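# Open the umbrella until it latches and leave it resting

## Task

Spread the umbrella open far enough that its latch catches and keeps it open, then leave it on the table with its weight borne by the handle and the rim of the canopy.

## Robot and tools

Robot: two 6-joint arms, left_arm and right_arm, each ending in a two-finger parallel gripper. Calibrated bases: left_arm at (-0.011, +0.307, 0) m, right_arm at (+0.020, -0.273, 0) m, both turned only slightly about z (quat_wxyz given as +1.000,0,0,-0.013 and +0.999,0,0,+0.033). Scene frame: origin at table-top height halfway between the arms, +x out over the table, +z up, left_arm on the +y side. Arm names do not match left/right in the images. Joint order for every arm and every list: waist, shoulder, elbow, wrist pitch, wrist yaw, wrist roll; stated ranges in rad: waist -2.618..3.054, shoulder 0..3.142, elbow 0..3.142, wrist pitch -1.571..1.571, wrist yaw -1.571..1.571, wrist roll -2.094..2.094. The true end of a joint may differ by up to 0.059 rad. Gripper frame: fingers point along its +z, close along its y; end_effector_position is the point between the pads, roughly 1 cm short of the tips.

execute_actions(actions, cameras): actions is a list of up to 15 actions; each action is a list of up to 15 rows; each row is 14 numbers in [-1, 1] covering both arms: left_arm's six joint numbers then its opening, then right_arm's six then its opening. Every row runs one 1/30 s control step and an action is always 15 steps (0.5 s); if it has fewer rows the final row is held. Joint numbers are scaled offsets, not poses: they are measured from the Joint targets as they were when that action began (not from the previous row), so the same offset in the next action moves the joint further. Scale: 1.0 equals 1.202 rad for waist, 1.258 shoulder, 1.238 elbow, 2.073 wrist pitch, 2.022 wrist yaw and wrist roll. The opening number is absolute: +1 fully open, -1 closed. An action that would push a joint more than 0.059 rad outside its range is rejected for both arms; a malformed or failing first action rejects the whole call. An empty actions list just reports state and images. cameras: omitted, null or ["all"] gives every camera, [] none; names are cam_high, cam_low, cam_left_wrist, cam_right_wrist (each 896x504).

move(target, speed, blend, opening_speed, blocking, cameras): target is one 14-number row, or a list of up to 15 rows differing only in joint offsets; all offsets count from the current Joint targets (same scale and layout as above), and every row in a list counts from that same origin. Joints move together in step, so grippers trace curves; no collision avoidance. speed: rad/s for the joint with farthest to travel, 0.01 to 2, default 0.5; one value or one per target. blend: corner rounding in rad for lists, default 0. opening_speed: rate of gripper change per second on the -1..+1 scale, at least 0.2; without it openings are sent at once. blocking=false returns after about 0.5 s while motion continues; then call wait or stop before anything else. The "move:" line reports done, off_target (a joint over 0.035 rad from its target), moving, held, or fault, plus limits=held and the worst joint per arm. Faster moves and targets set deeper past a contact hit and press harder.

wait(seconds 0..10) lets time run with last commands held. stop() brakes a running move. zoom_image(camera, region=[x0,y0,x1,y1] pixels, at most 504x504) enlarges part of the latest image. read_manual(section="licences") gives licence text only. finished_scene(scene) ends the current scene; pass its number (here 2); irreversible, and the umbrella must stay correct without the robot.

Results: end_effector_position (m) and end_effector_quat_wxyz in the scene frame, slightly less accurate at long reach. Joint positions and Joint velocities: per arm, six joints (rad, rad/s) then pad gap (m; 0.094 fully open). Joint targets: the origin for your next offsets. Tool commands: current gripper commands; to keep a gripper unchanged resend its present value, since 0 is a half-open command. grip_measured is the measured opening on the command scale; grip_effort_nm is gripper motor effort (negative closing), not pad force. Joint torques include gravity, have offsets and noise; joints 1 to 3 wrap sign beyond ±28 N m. "joint sent to its limit" means a joint reached its end; "joint command not followed" means the clearance check altered targets.

Motion limits: each joint's target stays within a lead of its measured angle (0.202 waist, 0.258 shoulder, 0.238 elbow, 0.573 wrist pitch, 0.522 wrist yaw and roll, rad), and targets that would put a gripper over 100 mm from where it is get scaled back, so big changes need several actions. Very small changes may not start a joint. Simulation keeps running while you think.

Gripping: each pad squeezes about 50 to 62 N. Closing to just below the touch reading is gentle; going 0.11 lower or more gives full force and crushes soft parts. Release by commanding well above grip_measured.

Avoid: dropping the umbrella or releasing it while it moves, slamming or hitting hard, pressing hard, any contact forced between the two arms (can fail the task), and anything leaving the table. To end a push, command an arm's targets back past its measured positions. Holding loads, stretching out or pushing at unreachable poses heats motors: MOTOR HOT appears at 75 °C, at 90 °C that arm folds and stays idle, at 100 °C it goes limp. Smooth, quick, low-effort motion is preferred.

Each tool is called after "Call:" as name([rows], argument=value, ...), one row to a line, values as JSON.

## Session

Call:
execute_actions(actions=[])

Scene clock: 0.00 s.
left_arm: end_effector_position=(+0.5959, +0.4043, +0.2207) grip_measured=+1.000 grip_effort_nm=n/a end_effector_quat_wxyz=(+0.654, +0.378, +0.634, -0.163) | right_arm: end_effector_position=(+0.1480, -0.4587, +0.1654) grip_measured=+1.000 grip_effort_nm=n/a end_effector_quat_wxyz=(+0.072, +0.916, +0.386, -0.084)
Joint names: [waist, shoulder, elbow, wrist pitch, wrist yaw, wrist roll]
Joint positions: left_arm=[0.458 2.394 1.981 0.157 1.203 0.533 0.094] | right_arm=[-0.875 1.318 1.218 -1.393 0.208 1.528 0.094]
Joint velocities: left_arm=[0.007 0.002 0.002 0.007 -0.095 -0.007 0] | right_arm=[-0.002 -0.002 0.012 0.007 -0.037 0.037 0]
Joint torques (N m): no reading
Motor temperatures (°C): left_arm=[34 33 36 33 32 32 31] | right_arm=[34 32 32 32 33 34 34]
Heat: left arm: 36 °C; right arm: 34 °C.
Joint targets: left_arm=[0.458 2.391 1.986 0.144 1.208 0.531] | right_arm=[-0.875 1.313 1.224 -1.399 0.218 1.527]
Tool commands: left_gripper/opening=+1.0 right_gripper/opening=+1.0

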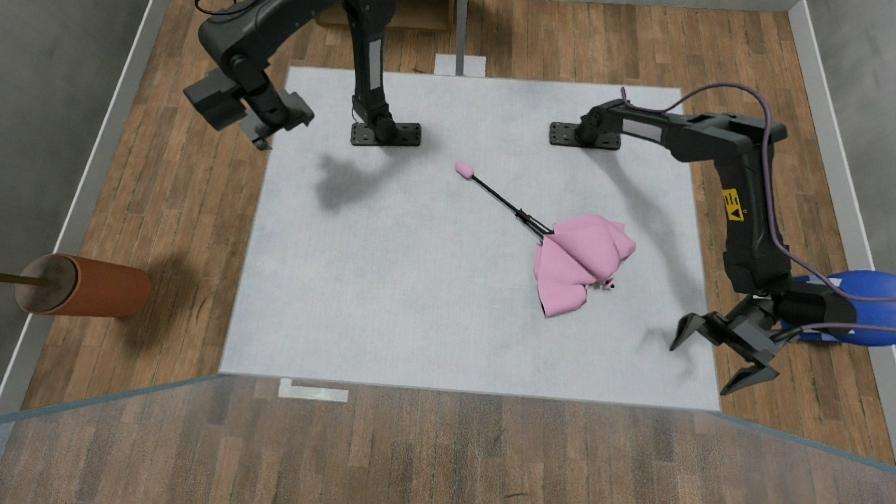

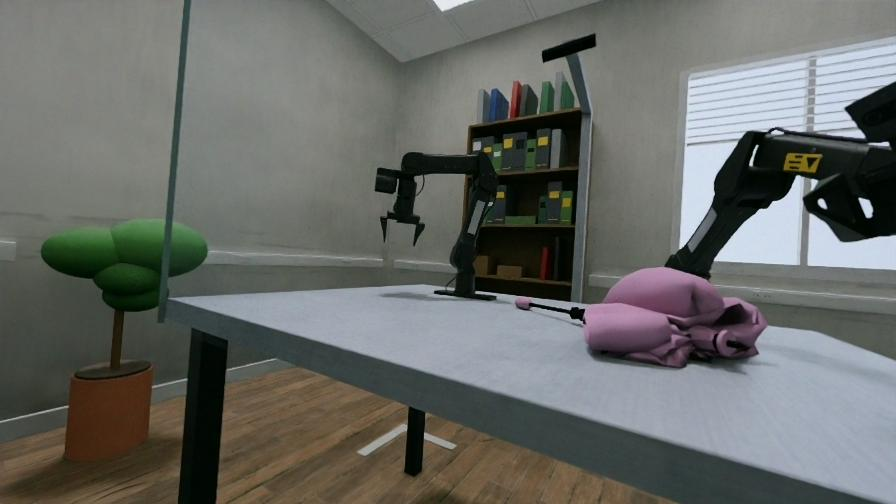

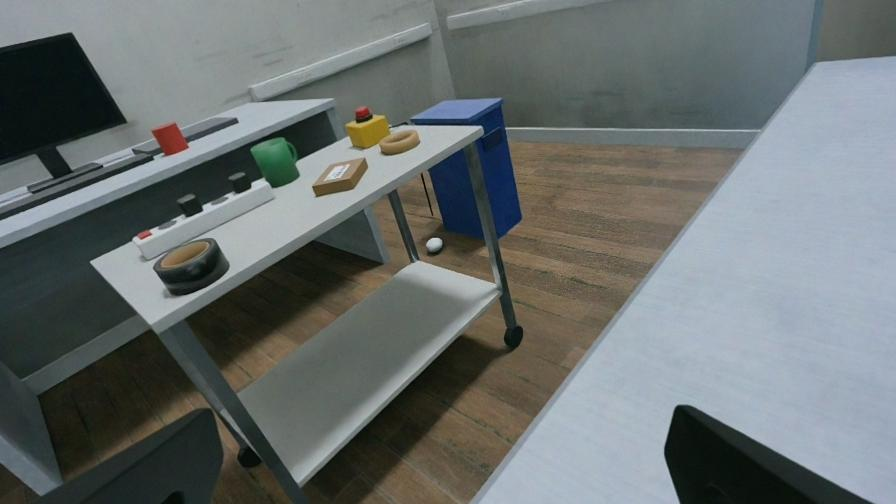

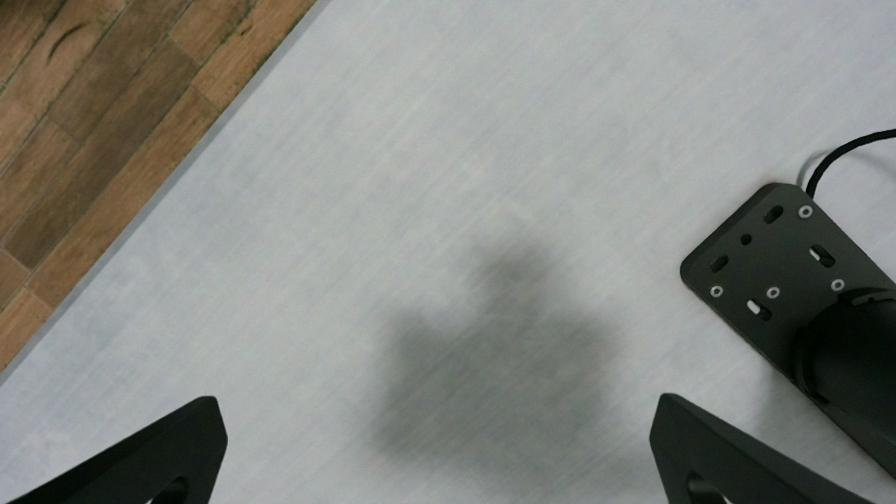

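Call:
zoom_image(camera="cam_high", region=[440, 140, 660, 330])

Call:
zoom_image(camera="cam_low", region=[490, 220, 790, 390])

Scaled by 2.291 from the camera's 896x504 image, which has a finer 1280x720 frame.

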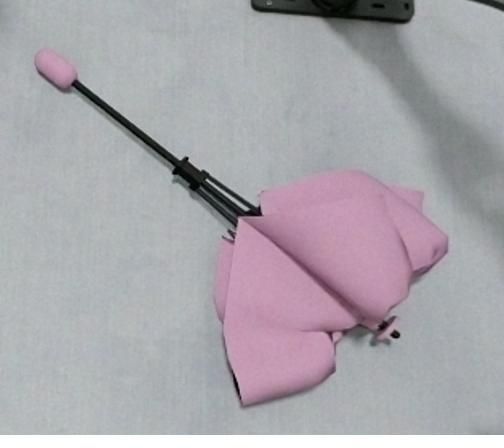

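Scaled by 1.680 from the camera's 896x504 image, which has a finer 1280x720 frame.

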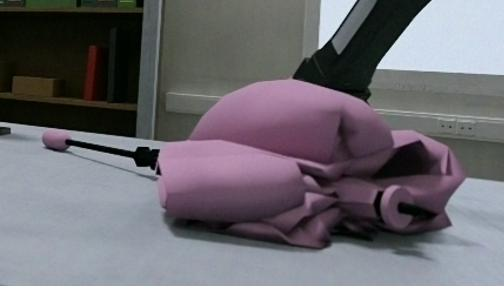

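Call:
zoom_image(camera="cam_high", region=[445, 150, 565, 250])

Call:
zoom_image(camera="cam_low", region=[500, 270, 640, 350])

Scaled by 4.200 from the camera's 896x504 image, which has a finer 1280x720 frame.

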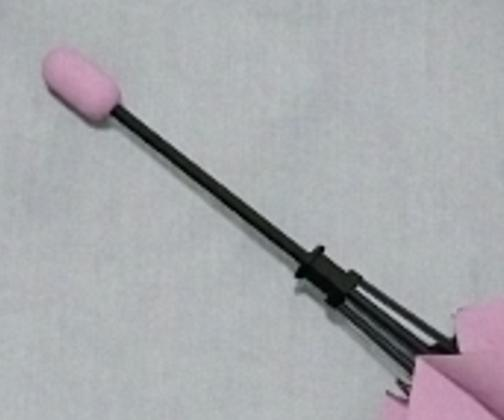

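Scaled by 3.600 from the camera's 896x504 image, which has a finer 1280x720 frame.

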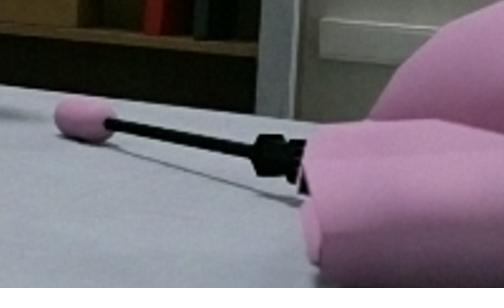

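Call:
move(target=[-0.771, -0.582, -0.254, -0.749, -0.597, 0.600, 1.0, 0.894, -0.209, -0.262, 0.144, -0.058, -0.310, 1.0], speed=1.0)

Scene clock: 13.57 s.
left_arm: end_effector_position=(+0.2884, +0.1461, +0.2021) grip_measured=+1.000 grip_effort_nm=-0.012 end_effector_quat_wxyz=(+0.081, +0.894, +0.436, +0.058) | right_arm: end_effector_position=(+0.2357, -0.2340, +0.1371) grip_measured=+1.000 grip_effort_nm=-0.046 end_effector_quat_wxyz=(+0.156, +0.324, +0.932, +0.041)
Joint names: [waist, shoulder, elbow, wrist pitch, wrist yaw, wrist roll]
Joint positions: left_arm=[-0.469 1.672 1.69 -1.389 -0.001 1.739 0.094] | right_arm=[0.194 1.066 0.919 -1.116 0.106 0.912 0.094]
Joint velocities: left_arm=[0.002 -0.012 -0.022 -0.022 0.037 0.022 0] | right_arm=[-0.022 -0.007 -0.002 -0.051 -0.066 0.022 0]
Joint torques (N m): left_arm=[0.05 -7.34 5.08 0.7 0 0.11] | right_arm=[0.54 -3.08 5.19 1.04 0.04 -0.1]
Motor temperatures (°C): left_arm=[34 38 38 34 32 32 31] | right_arm=[34 32 32 32 33 34 34]
Heat: left arm: 38 °C; right arm: 34 °C.
Joint targets: left_arm=[-0.469 1.659 1.671 -1.409 0.001 1.744] | right_arm=[0.199 1.050 0.900 -1.100 0.101 0.901]
move: done

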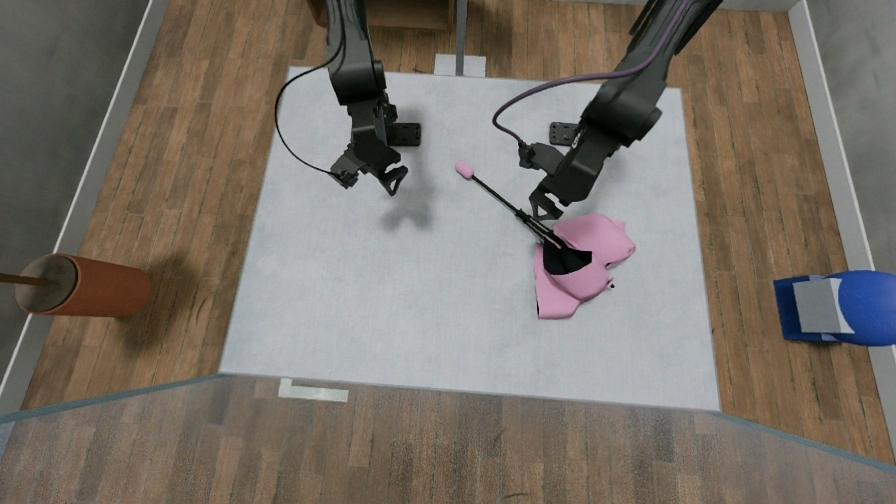

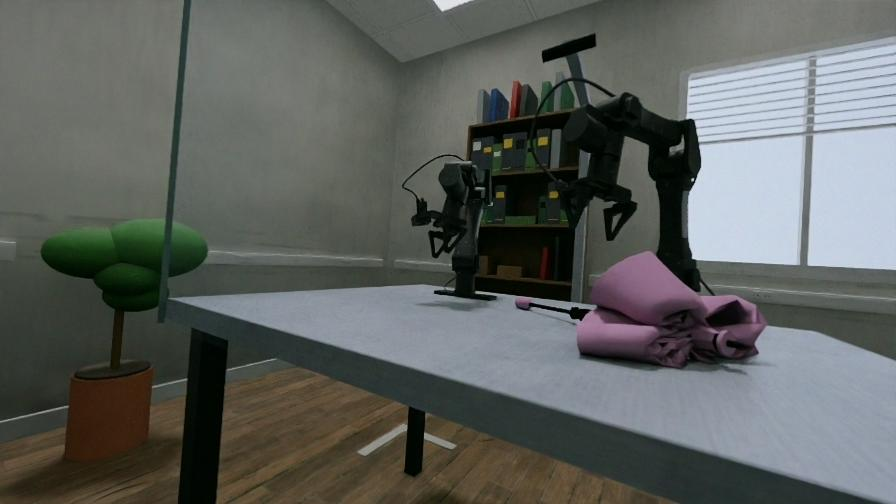

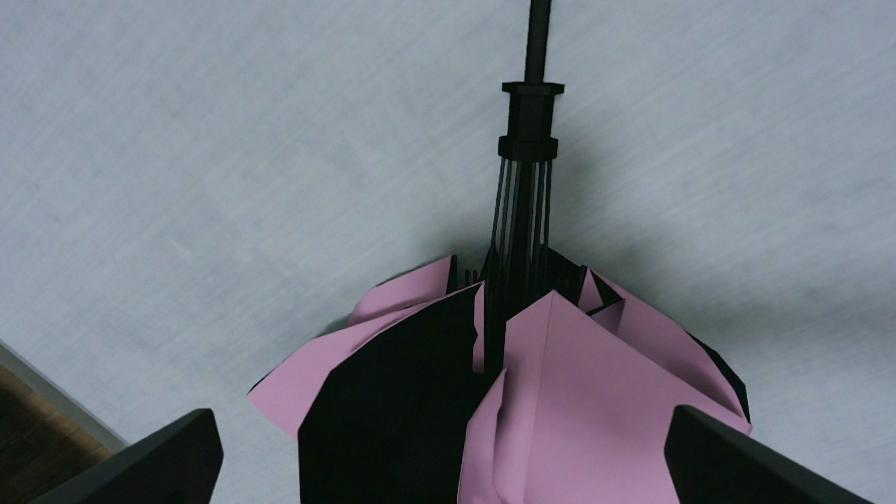

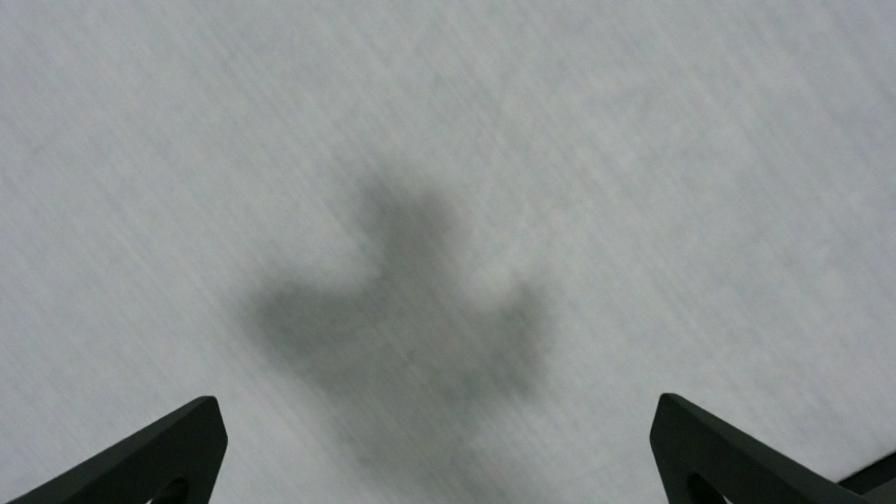

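Call:
zoom_image(camera="cam_left_wrist", region=[450, 0, 620, 260])

Call:
zoom_image(camera="cam_high", region=[440, 140, 660, 330])

Scaled by 1.938 from the camera's 896x504 image, which has a finer 1280x720 frame.

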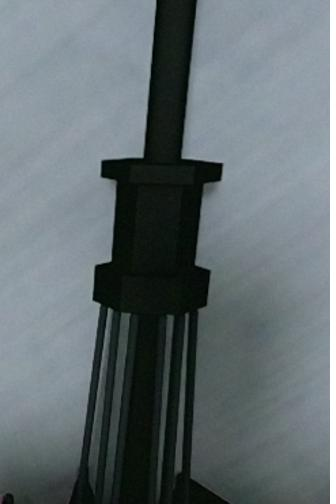

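Scaled by 2.291 from the camera's 896x504 image, which has a finer 1280x720 frame.

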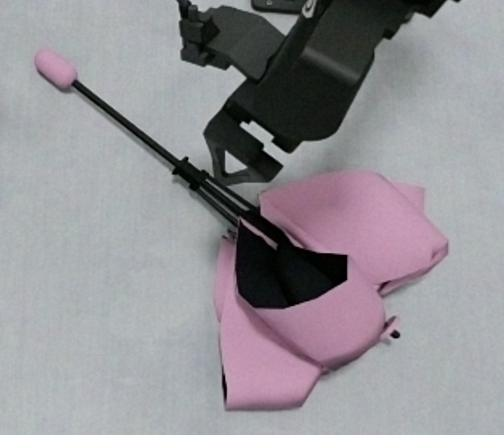

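Call:
move(target=[0.137, 0.126, 0.321, -0.030, 0.0, 0.077, 1.0, 0.725, -0.221, -0.250, 0.113, -0.05, -0.306, 1.0], speed=1.0, cameras=["cam_high", "cam_right_wrist", "cam_left_wrist"])

Scene clock: 37.87 s.
left_arm: end_effector_position=(+0.3594, +0.1795, +0.2616) grip_measured=+1.000 grip_effort_nm=-0.012 end_effector_quat_wxyz=(+0.129, +0.883, +0.433, +0.129) | right_arm: end_effector_position=(+0.1085, -0.0866, +0.1049) grip_measured=+1.000 grip_effort_nm=-0.051 end_effector_quat_wxyz=(+0.194, -0.393, +0.884, +0.162)
Joint names: [waist, shoulder, elbow, wrist pitch, wrist yaw, wrist roll]
Joint positions: left_arm=[-0.308 1.798 2.044 -1.449 -0.003 1.896 0.094] | right_arm=[1.066 0.784 0.609 -0.884 0.009 0.294 0.094]
Joint velocities: left_arm=[-0.002 -0.002 0.002 0.037 -0.139 -0.022 0] | right_arm=[-0.012 -0.007 -0.017 0.007 -0.051 -0.022 0]
Joint torques (N m): left_arm=[0.39 -5.78 8.34 1.02 0.02 0.09] | right_arm=[0.47 -1.21 5.56 1.37 -0.09 -0.11]
Motor temperatures (°C): left_arm=[34 36 38 34 32 32 31] | right_arm=[34 32 32 33 33 34 34]
Heat: left arm: 38 °C; right arm: 34 °C.
Joint targets: left_arm=[-0.305 1.817 2.069 -1.471 0.001 1.900] | right_arm=[1.071 0.772 0.591 -0.866 0.000 0.282]
move: done
Images, in order (width x height): cam_high 896x504, cam_left_wrist 896x504, cam_right_wrist 896x504.

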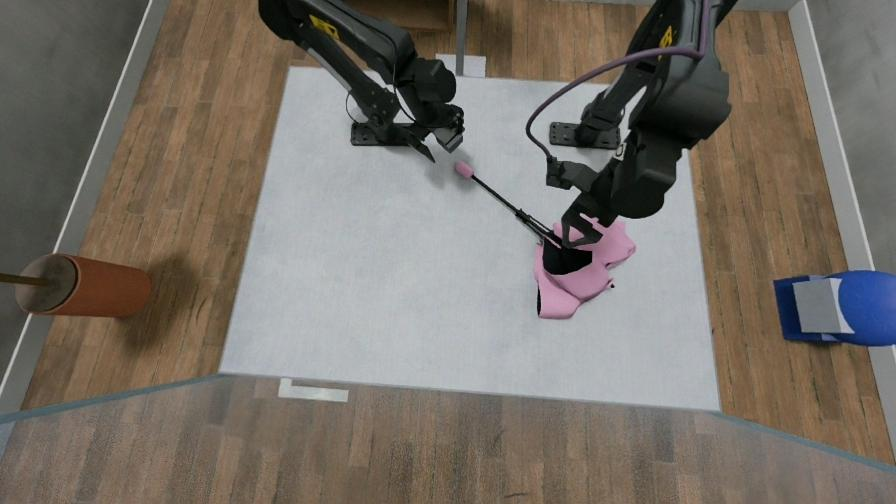

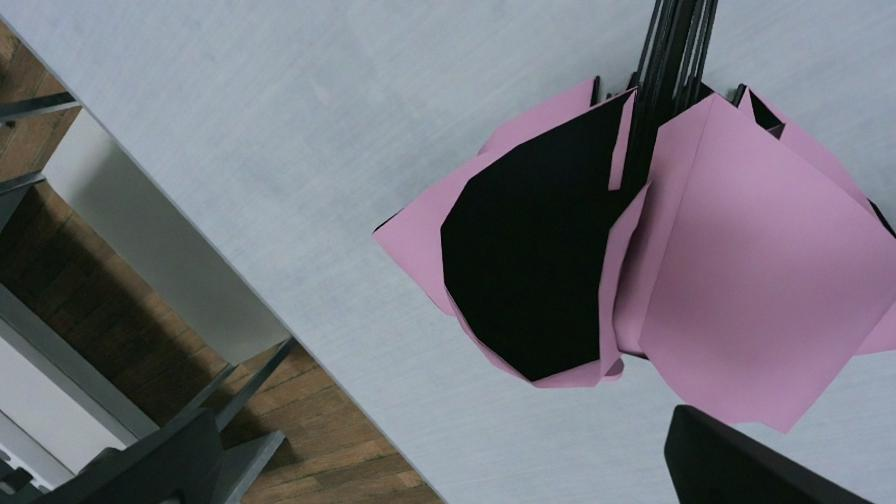

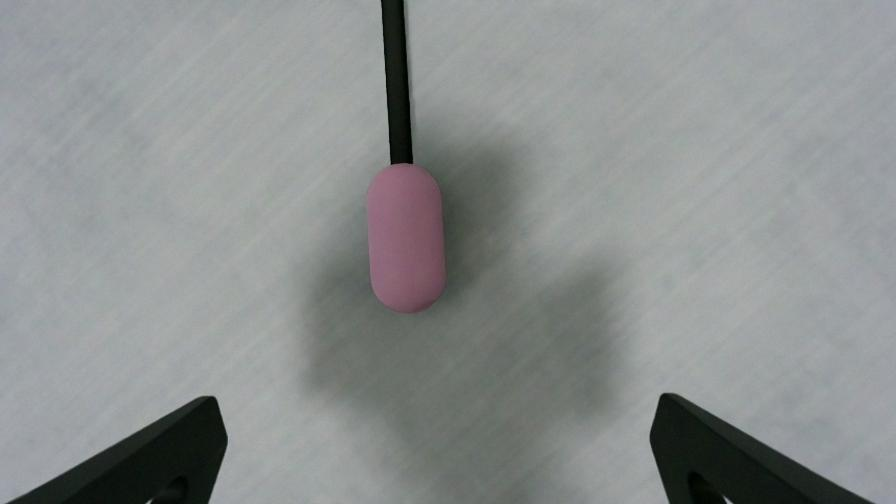

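Call:
move(target=[0, 0, 0, 0, 0, 0, 1.0, 0.033, 0.338, -0.151, 0.295, 0.0, 0.010, 0.064], speed=0.6, cameras=["cam_low", "cam_right_wrist"])

Scene clock: 61.63 s.
left_arm: end_effector_position=(+0.3592, +0.1796, +0.2615) grip_measured=+1.000 grip_effort_nm=-0.012 end_effector_quat_wxyz=(+0.128, +0.883, +0.433, +0.129) | right_arm: end_effector_position=(+0.1238, -0.0288, +0.0223) grip_measured=+0.066 grip_effort_nm=-0.134 end_effector_quat_wxyz=(+0.198, -0.409, +0.874, +0.172)
Joint names: [waist, shoulder, elbow, wrist pitch, wrist yaw, wrist roll]
Joint positions: left_arm=[-0.308 1.798 2.044 -1.45 -0.003 1.896 0.094] | right_arm=[1.106 1.19 0.422 -0.273 0.009 0.294 0.05]
Joint velocities: left_arm=[-0.012 0.002 0.012 -0.007 -0.007 -0.022 0] | right_arm=[-0.007 -0.037 -0.007 -0.051 -0.022 0.037 -0.001]
Joint torques (N m): left_arm=[0.36 -5.79 8.32 1.02 0.01 0.09] | right_arm=[0.51 -1.95 4.88 1.38 -0.08 0.1]
Motor temperatures (°C): left_arm=[34 35 40 34 32 32 31] | right_arm=[34 32 33 34 33 34 34]
Heat: left arm: 40 °C; right arm: 34 °C.
Joint targets: left_arm=[-0.305 1.817 2.069 -1.471 0.001 1.900] | right_arm=[1.111 1.197 0.404 -0.254 0.000 0.302]
move: done
Images, in order (width x height): cam_low 896x504, cam_right_wrist 896x504.

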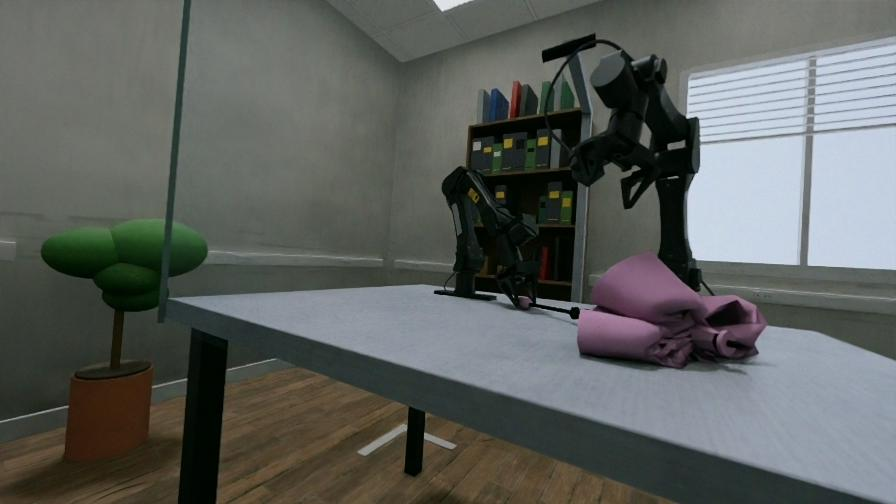

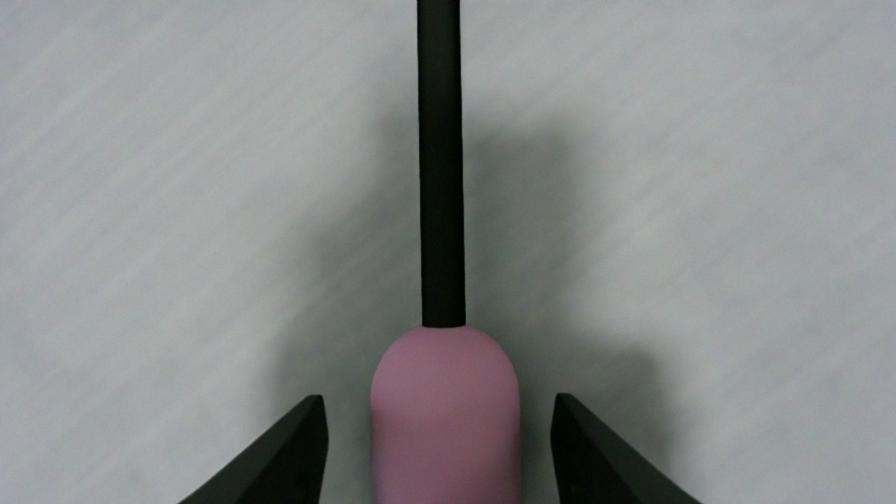

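Call:
move(target=[0, 0, 0, 0, 0, 0, 1.0, 0, 0.024, 0, 0, 0, 0, 0.064], speed=0.3, cameras=[])

Call:
move(target=[0, 0, 0, 0, 0, 0, 1.0, 0, 0, 0, 0, 0, 0, -0.6], opening_speed=0.8, cameras=["cam_right_wrist"])

Scene clock: 66.73 s.
left_arm: end_effector_position=(+0.3592, +0.1796, +0.2615) grip_measured=+1.000 grip_effort_nm=-0.017 end_effector_quat_wxyz=(+0.128, +0.883, +0.433, +0.129) | right_arm: end_effector_position=(+0.1231, -0.0304, +0.0167) grip_measured=+0.066 grip_effort_nm=-0.144 end_effector_quat_wxyz=(+0.190, -0.410, +0.876, +0.165)
Joint names: [waist, shoulder, elbow, wrist pitch, wrist yaw, wrist roll]
Joint positions: left_arm=[-0.308 1.798 2.044 -1.45 -0.003 1.896 0.094] | right_arm=[1.106 1.215 0.422 -0.269 0.009 0.294 0.05]
Joint velocities: left_arm=[-0.002 -0.002 0.002 -0.007 0.022 -0.022 0] | right_arm=[-0.012 -0.017 0.002 -0.037 0.022 0.007 0.001]
Joint torques (N m): left_arm=[0.38 -5.79 8.32 1.02 0.01 0.09] | right_arm=[0.51 -1.63 4.82 1.34 -0.09 0.1]
Motor temperatures (°C): left_arm=[34 35 40 34 32 32 31] | right_arm=[34 32 33 34 33 34 34]
Heat: left arm: 40 °C; right arm: 34 °C.
Joint targets: left_arm=[-0.305 1.817 2.069 -1.471 0.001 1.900] | right_arm=[1.111 1.227 0.404 -0.255 0.000 0.302]
move: done
No camera images: "cameras" was empty.

Scene clock: 67.77 s.
left_arm: end_effector_position=(+0.3592, +0.1796, +0.2615) grip_measured=+1.000 grip_effort_nm=-0.002 end_effector_quat_wxyz=(+0.128, +0.883, +0.433, +0.129) | right_arm: end_effector_position=(+0.1231, -0.0299, +0.0161) grip_measured=-0.371 grip_effort_nm=-1.057 end_effector_quat_wxyz=(+0.189, -0.411, +0.876, +0.166)
Joint names: [waist, shoulder, elbow, wrist pitch, wrist yaw, wrist roll]
Joint positions: left_arm=[-0.308 1.798 2.044 -1.45 -0.003 1.896 0.094] | right_arm=[1.106 1.219 0.422 -0.265 0.008 0.294 0.03]
Joint velocities: left_arm=[-0.017 -0.002 -0.007 -0.051 -0.037 -0.007 0] | right_arm=[-0.012 -0.017 -0.022 -0.022 -0.066 -0.007 0]
Joint torques (N m): left_arm=[0.36 -5.79 8.32 1.02 0.01 0.09] | right_arm=[0.53 -1.98 4.77 1.29 -0.07 0.09]
Motor temperatures (°C): left_arm=[34 35 40 34 32 32 31] | right_arm=[34 32 33 34 33 34 34]
Heat: left arm: 40 °C; right arm: 34 °C.
Joint targets: left_arm=[-0.305 1.817 2.069 -1.471 0.001 1.900] | right_arm=[1.111 1.227 0.404 -0.255 0.000 0.302]
move: done
Images, in order (width x height): cam_right_wrist 896x504.

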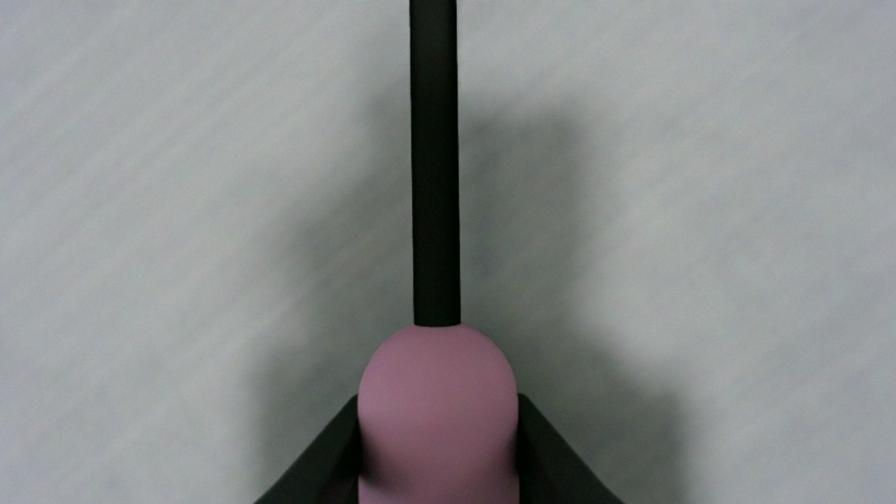

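Call:
move(target=[0, 0, 0, 0, 0, 0, 1.0, -0.2163, 0.3405, 0.3092, 0.0301, -0.0623, -0.1123, -0.6], speed=0.5)

Scene clock: 82.10 s.
left_arm: end_effector_position=(+0.3592, +0.1796, +0.2615) grip_measured=+1.000 grip_effort_nm=-0.007 end_effector_quat_wxyz=(+0.128, +0.883, +0.433, +0.129) | right_arm: end_effector_position=(+0.2146, +0.0284, +0.0169) grip_measured=-0.371 grip_effort_nm=-1.067 end_effector_quat_wxyz=(+0.182, -0.411, +0.875, +0.176)
Joint names: [waist, shoulder, elbow, wrist pitch, wrist yaw, wrist roll]
Joint positions: left_arm=[-0.308 1.798 2.044 -1.45 -0.003 1.896 0.094] | right_arm=[0.861 1.632 0.765 -0.207 -0.136 0.084 0.03]
Joint velocities: left_arm=[-0.017 0.007 0.007 -0.007 0.007 -0.022 0] | right_arm=[-0.002 -0.012 -0.002 0.007 0.007 -0.066 0]
Joint torques (N m): left_arm=[0.39 -5.79 8.34 1.02 0.01 0.09] | right_arm=[-1.03 -3.93 8.06 1.31 0.05 -0.07]
Motor temperatures (°C): left_arm=[34 35 40 34 32 32 31] | right_arm=[34 32 33 35 33 34 35]
Heat: left arm: 40 °C; right arm: 35 °C.
Joint targets: left_arm=[-0.305 1.817 2.069 -1.471 0.001 1.900] | right_arm=[0.851 1.656 0.787 -0.192 -0.126 0.075]
move: done

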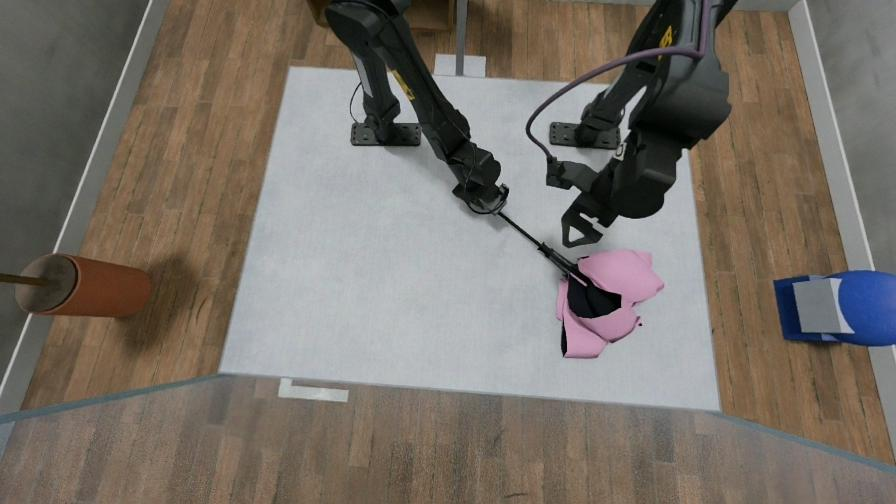

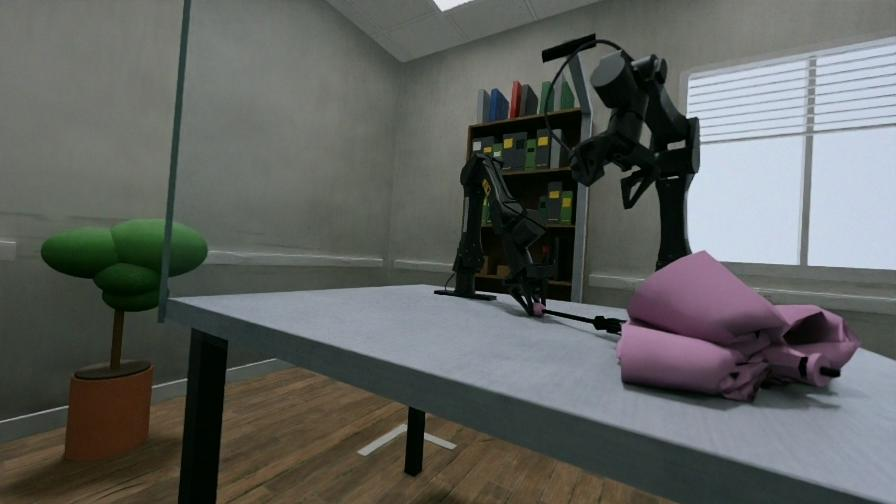

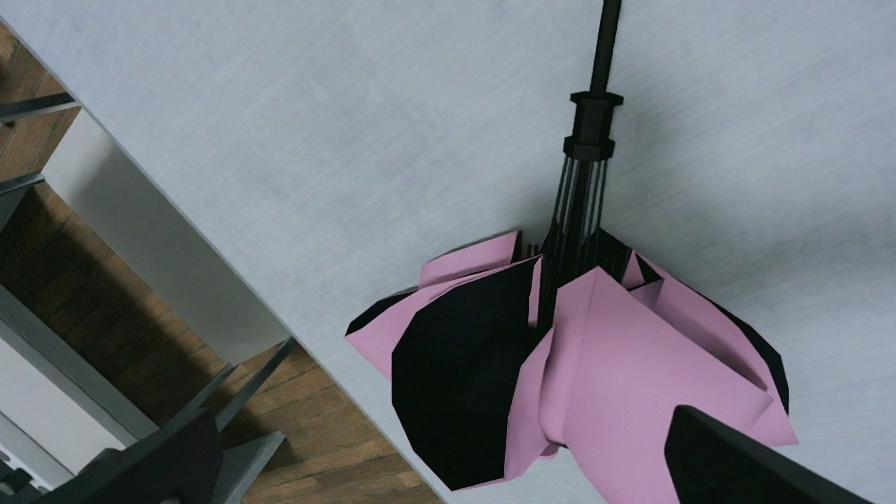

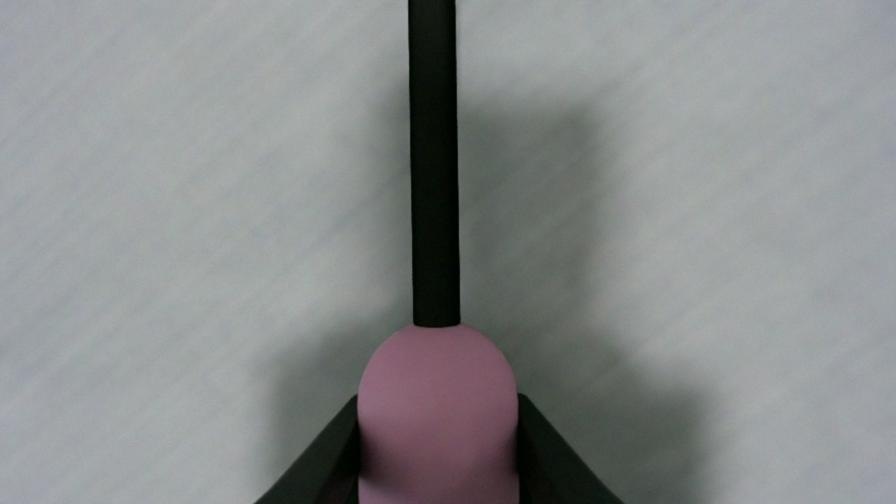

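Call:
move(target=[0, 0, 0, 0, 0, 0, 0.3, 0, 0, 0, 0, 0, 0, 0.12], opening_speed=1.5, cameras=[])

Call:
move([
  [-0.0226, -0.0864, -0.359, 0.1614, -0.02, -0.0156, 0.3, 0.0574, -0.1404, -0.2223, 0.1552, 0.0524, -0.0025, 0.12],
  [-0.0453, -0.1727, -0.7181, 0.3228, -0.0401, -0.0312, 0.3, 0.1032, -0.0084, -0.384, 0.4413, 0.1068, -0.0059, 0.12],
], speed=0.7, blend=0.05)

Scene clock: 92.53 s.
left_arm: end_effector_position=(+0.3592, +0.1796, +0.2615) grip_measured=+0.302 grip_effort_nm=-0.076 end_effector_quat_wxyz=(+0.128, +0.883, +0.433, +0.129) | right_arm: end_effector_position=(+0.2164, +0.0314, +0.0186) grip_measured=+0.118 grip_effort_nm=0.100 end_effector_quat_wxyz=(+0.188, -0.411, +0.873, +0.181)
Joint names: [waist, shoulder, elbow, wrist pitch, wrist yaw, wrist roll]
Joint positions: left_arm=[-0.308 1.798 2.044 -1.45 -0.003 1.896 0.061] | right_arm=[0.861 1.633 0.765 -0.19 -0.139 0.084 0.053]
Joint velocities: left_arm=[0.007 -0.007 -0.017 0.022 0.037 -0.007 -0.001] | right_arm=[-0.002 -0.007 -0.012 -0.051 0.095 0.037 -0.001]
Joint torques (N m): left_arm=[0.35 -5.78 8.31 1.02 0.02 0.09] | right_arm=[-1.03 -4.01 8.05 1.18 0.06 -0.08]
Motor temperatures (°C): left_arm=[34 35 40 35 32 32 31] | right_arm=[34 32 34 35 33 34 35]
Heat: left arm: 40 °C; right arm: 35 °C.
Joint targets: left_arm=[-0.305 1.817 2.069 -1.471 0.001 1.900] | right_arm=[0.851 1.656 0.787 -0.192 -0.126 0.075]
move: done
No camera images: "cameras" was empty.

Scene clock: 94.83 s.
left_arm: end_effector_position=(+0.3336, +0.1863, +0.1016) grip_measured=+0.302 grip_effort_nm=-0.085 end_effector_quat_wxyz=(+0.100, +0.880, +0.443, +0.143) | right_arm: end_effector_position=(+0.2157, +0.0322, +0.0206) grip_measured=+0.118 grip_effort_nm=0.076 end_effector_quat_wxyz=(+0.413, -0.395, +0.792, +0.216)
Joint names: [waist, shoulder, elbow, wrist pitch, wrist yaw, wrist roll]
Joint positions: left_arm=[-0.352 1.624 1.196 -0.801 -0.08 1.845 0.061] | right_arm=[0.969 1.633 0.325 0.704 0.076 0.071 0.053]
Joint velocities: left_arm=[0.002 -0.007 -0.002 -0.051 -0.037 0.022 -0.001] | right_arm=[0.007 -0.002 -0.002 0.022 -0.022 -0.051 -0.001]
Joint torques (N m): left_arm=[-0.58 -7.99 5.6 1.17 -0.07 -0.05] | right_arm=[0.54 -3.64 3.58 1.88 0.18 -0.07]
Motor temperatures (°C): left_arm=[34 35 40 35 32 32 31] | right_arm=[34 32 33 35 33 34 35]
Heat: left arm: 40 °C; right arm: 35 °C.
Joint targets: left_arm=[-0.359 1.600 1.180 -0.802 -0.080 1.837] | right_arm=[0.975 1.645 0.311 0.723 0.090 0.063]
move: done

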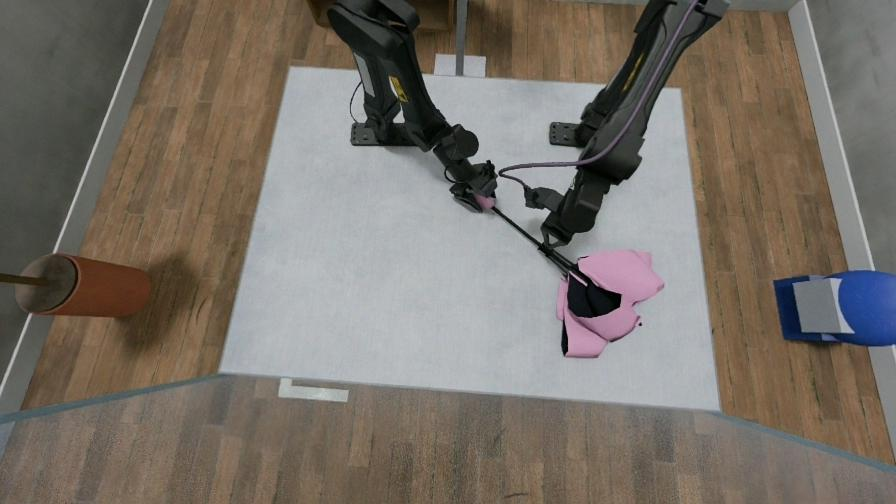

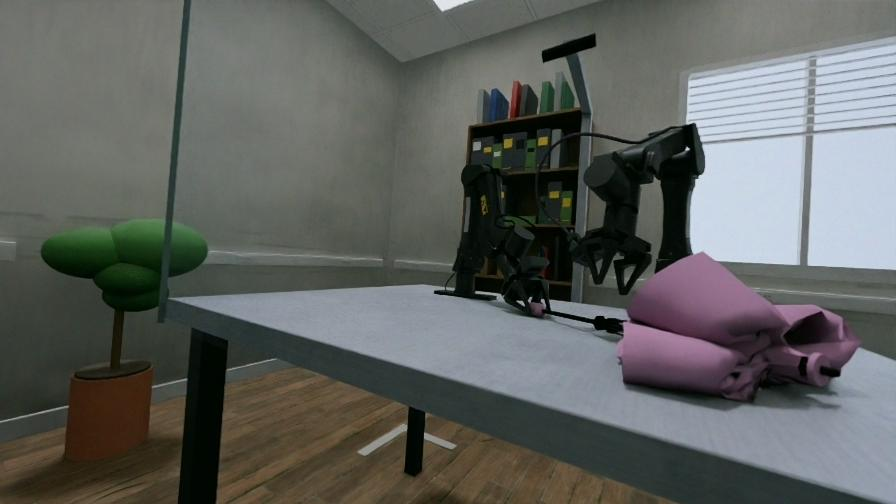

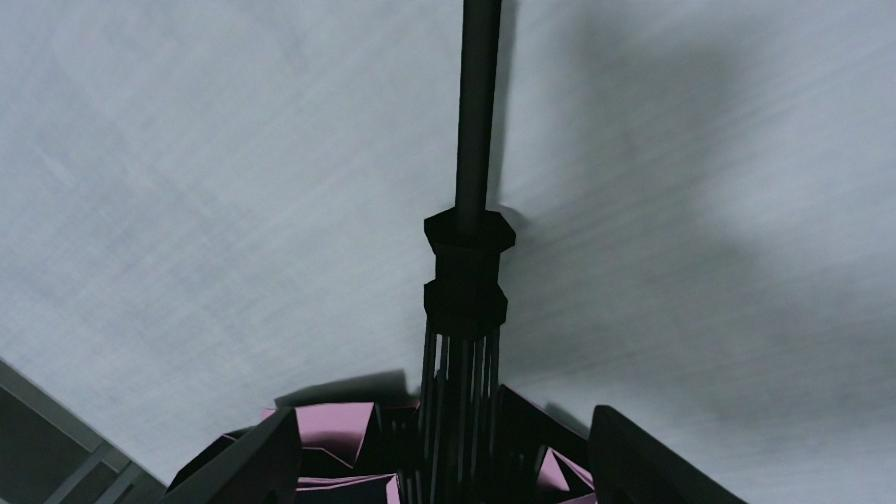

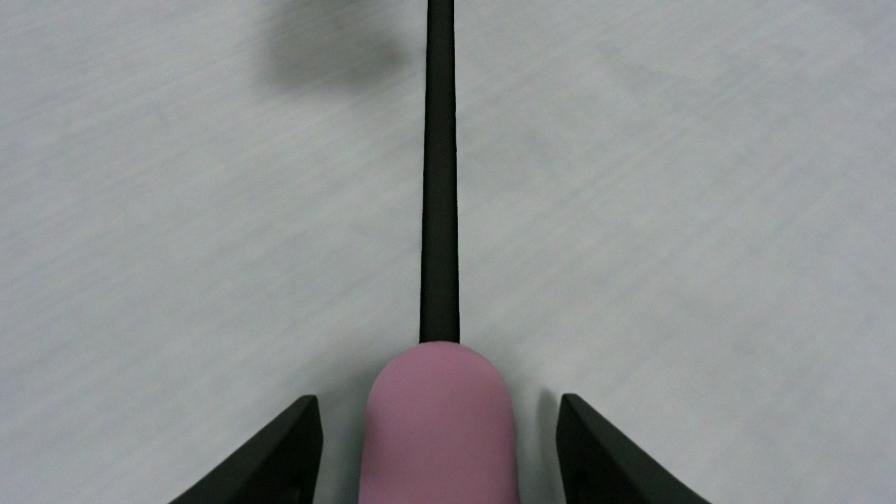

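Call:
move(target=[0.0091, 0.1286, -0.1033, 0.1399, 0, 0, 0.3, 0, 0.017, 0, 0, 0, 0, 0.12], speed=0.4, cameras=[])

Call:
move(target=[0, 0, 0, 0, 0, 0, 0.3, 0, 0, 0, 0, 0, 0, -0.6], opening_speed=0.8)

Scene clock: 111.37 s.
left_arm: end_effector_position=(+0.3537, +0.1784, +0.0406) grip_measured=+0.302 grip_effort_nm=-0.076 end_effector_quat_wxyz=(+0.113, +0.876, +0.442, +0.156) | right_arm: end_effector_position=(+0.2152, +0.0311, +0.0150) grip_measured=+0.118 grip_effort_nm=0.085 end_effector_quat_wxyz=(+0.408, -0.396, +0.795, +0.212)
Joint names: [waist, shoulder, elbow, wrist pitch, wrist yaw, wrist roll]
Joint positions: left_arm=[-0.352 1.748 1.067 -0.511 -0.081 1.845 0.061] | right_arm=[0.969 1.652 0.325 0.71 0.077 0.071 0.053]
Joint velocities: left_arm=[0.002 -0.002 0.027 -0.051 -0.081 -0.022 0] | right_arm=[0.007 -0.007 -0.002 -0.007 0.007 0.007 -0.001]
Joint torques (N m): left_arm=[0.38 -5.89 5.29 1.24 -0.06 -0.05] | right_arm=[0.51 -3.59 3.55 1.82 0.19 -0.07]
Motor temperatures (°C): left_arm=[34 36 39 35 32 32 31] | right_arm=[34 32 33 37 33 34 34]
Heat: left arm: 39 °C; right arm: 37 °C.
Joint targets: left_arm=[-0.348 1.762 1.052 -0.511 -0.081 1.837] | right_arm=[0.975 1.666 0.311 0.723 0.090 0.063]
move: done
No camera images: "cameras" was empty.

Scene clock: 112.47 s.
left_arm: end_effector_position=(+0.3538, +0.1784, +0.0406) grip_measured=+0.302 grip_effort_nm=-0.085 end_effector_quat_wxyz=(+0.113, +0.876, +0.442, +0.156) | right_arm: end_effector_position=(+0.2155, +0.0310, +0.0150) grip_measured=-0.379 grip_effort_nm=-1.053 end_effector_quat_wxyz=(+0.409, -0.396, +0.795, +0.211)
Joint names: [waist, shoulder, elbow, wrist pitch, wrist yaw, wrist roll]
Joint positions: left_arm=[-0.352 1.748 1.067 -0.511 -0.081 1.845 0.061] | right_arm=[0.969 1.653 0.325 0.71 0.079 0.071 0.029]
Joint velocities: left_arm=[0.002 -0.007 -0.012 -0.022 -0.037 -0.007 -0.001] | right_arm=[-0.002 -0.012 -0.007 -0.037 -0.066 -0.007 0]
Joint torques (N m): left_arm=[0.36 -5.93 5.29 1.25 -0.06 -0.05] | right_arm=[0.51 -3.63 3.55 1.81 0.17 -0.07]
Motor temperatures (°C): left_arm=[34 36 39 35 32 32 31] | right_arm=[34 32 33 37 33 34 34]
Heat: left arm: 39 °C; right arm: 37 °C.
Joint targets: left_arm=[-0.348 1.762 1.052 -0.512 -0.080 1.837] | right_arm=[0.975 1.666 0.311 0.723 0.090 0.063]
move: done

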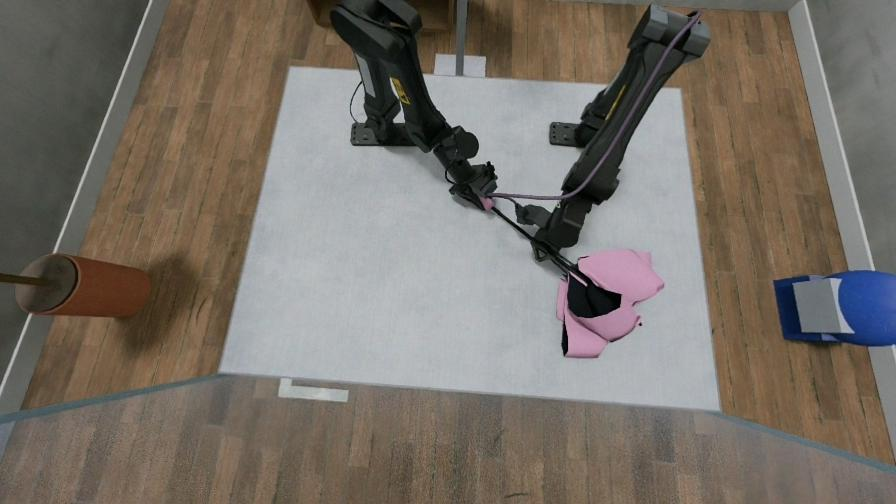

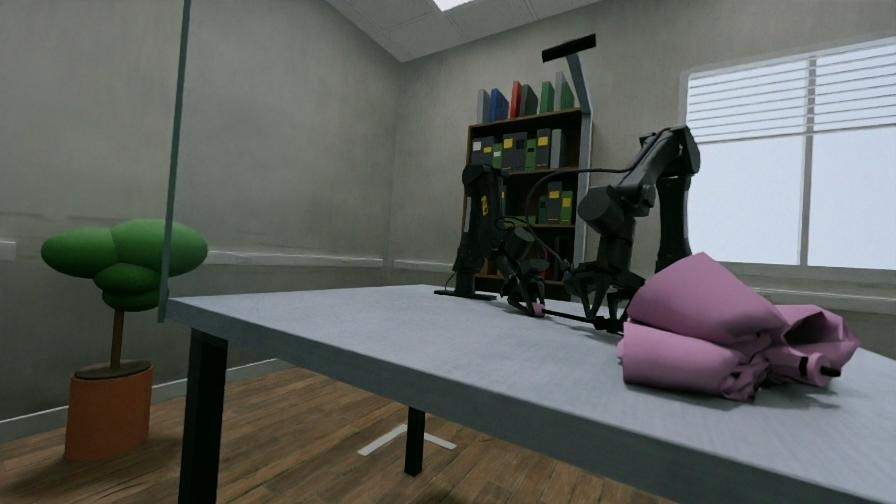

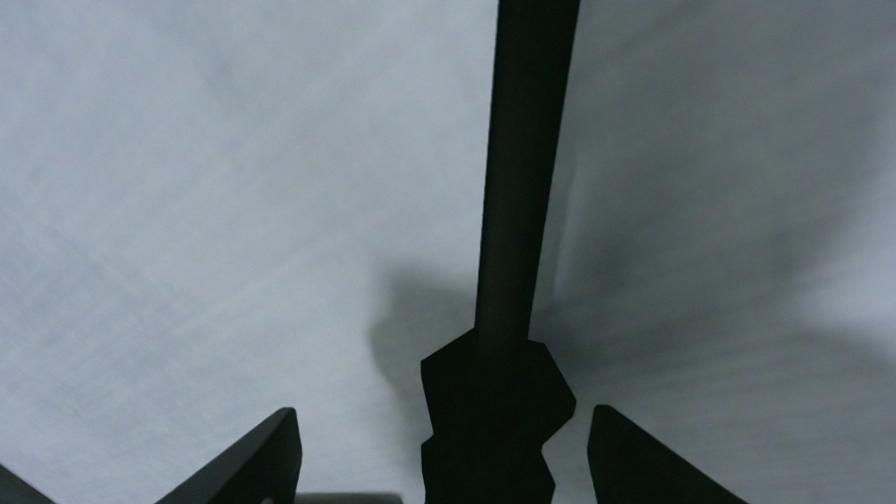

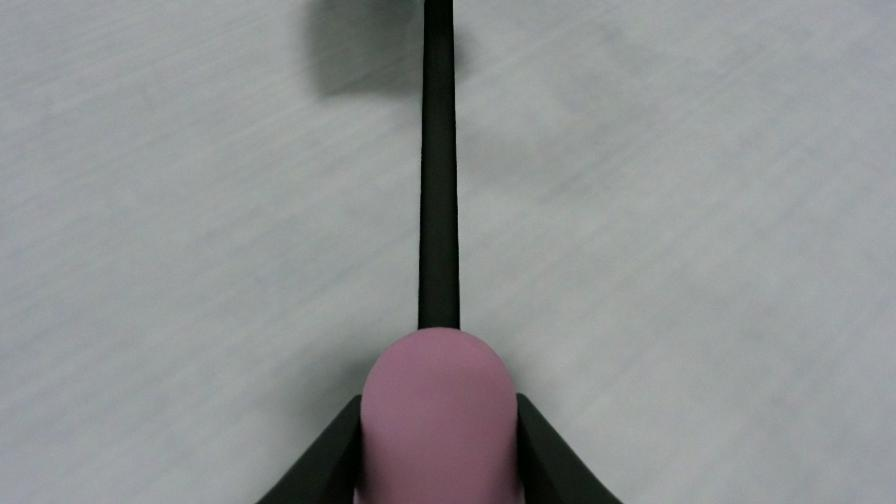

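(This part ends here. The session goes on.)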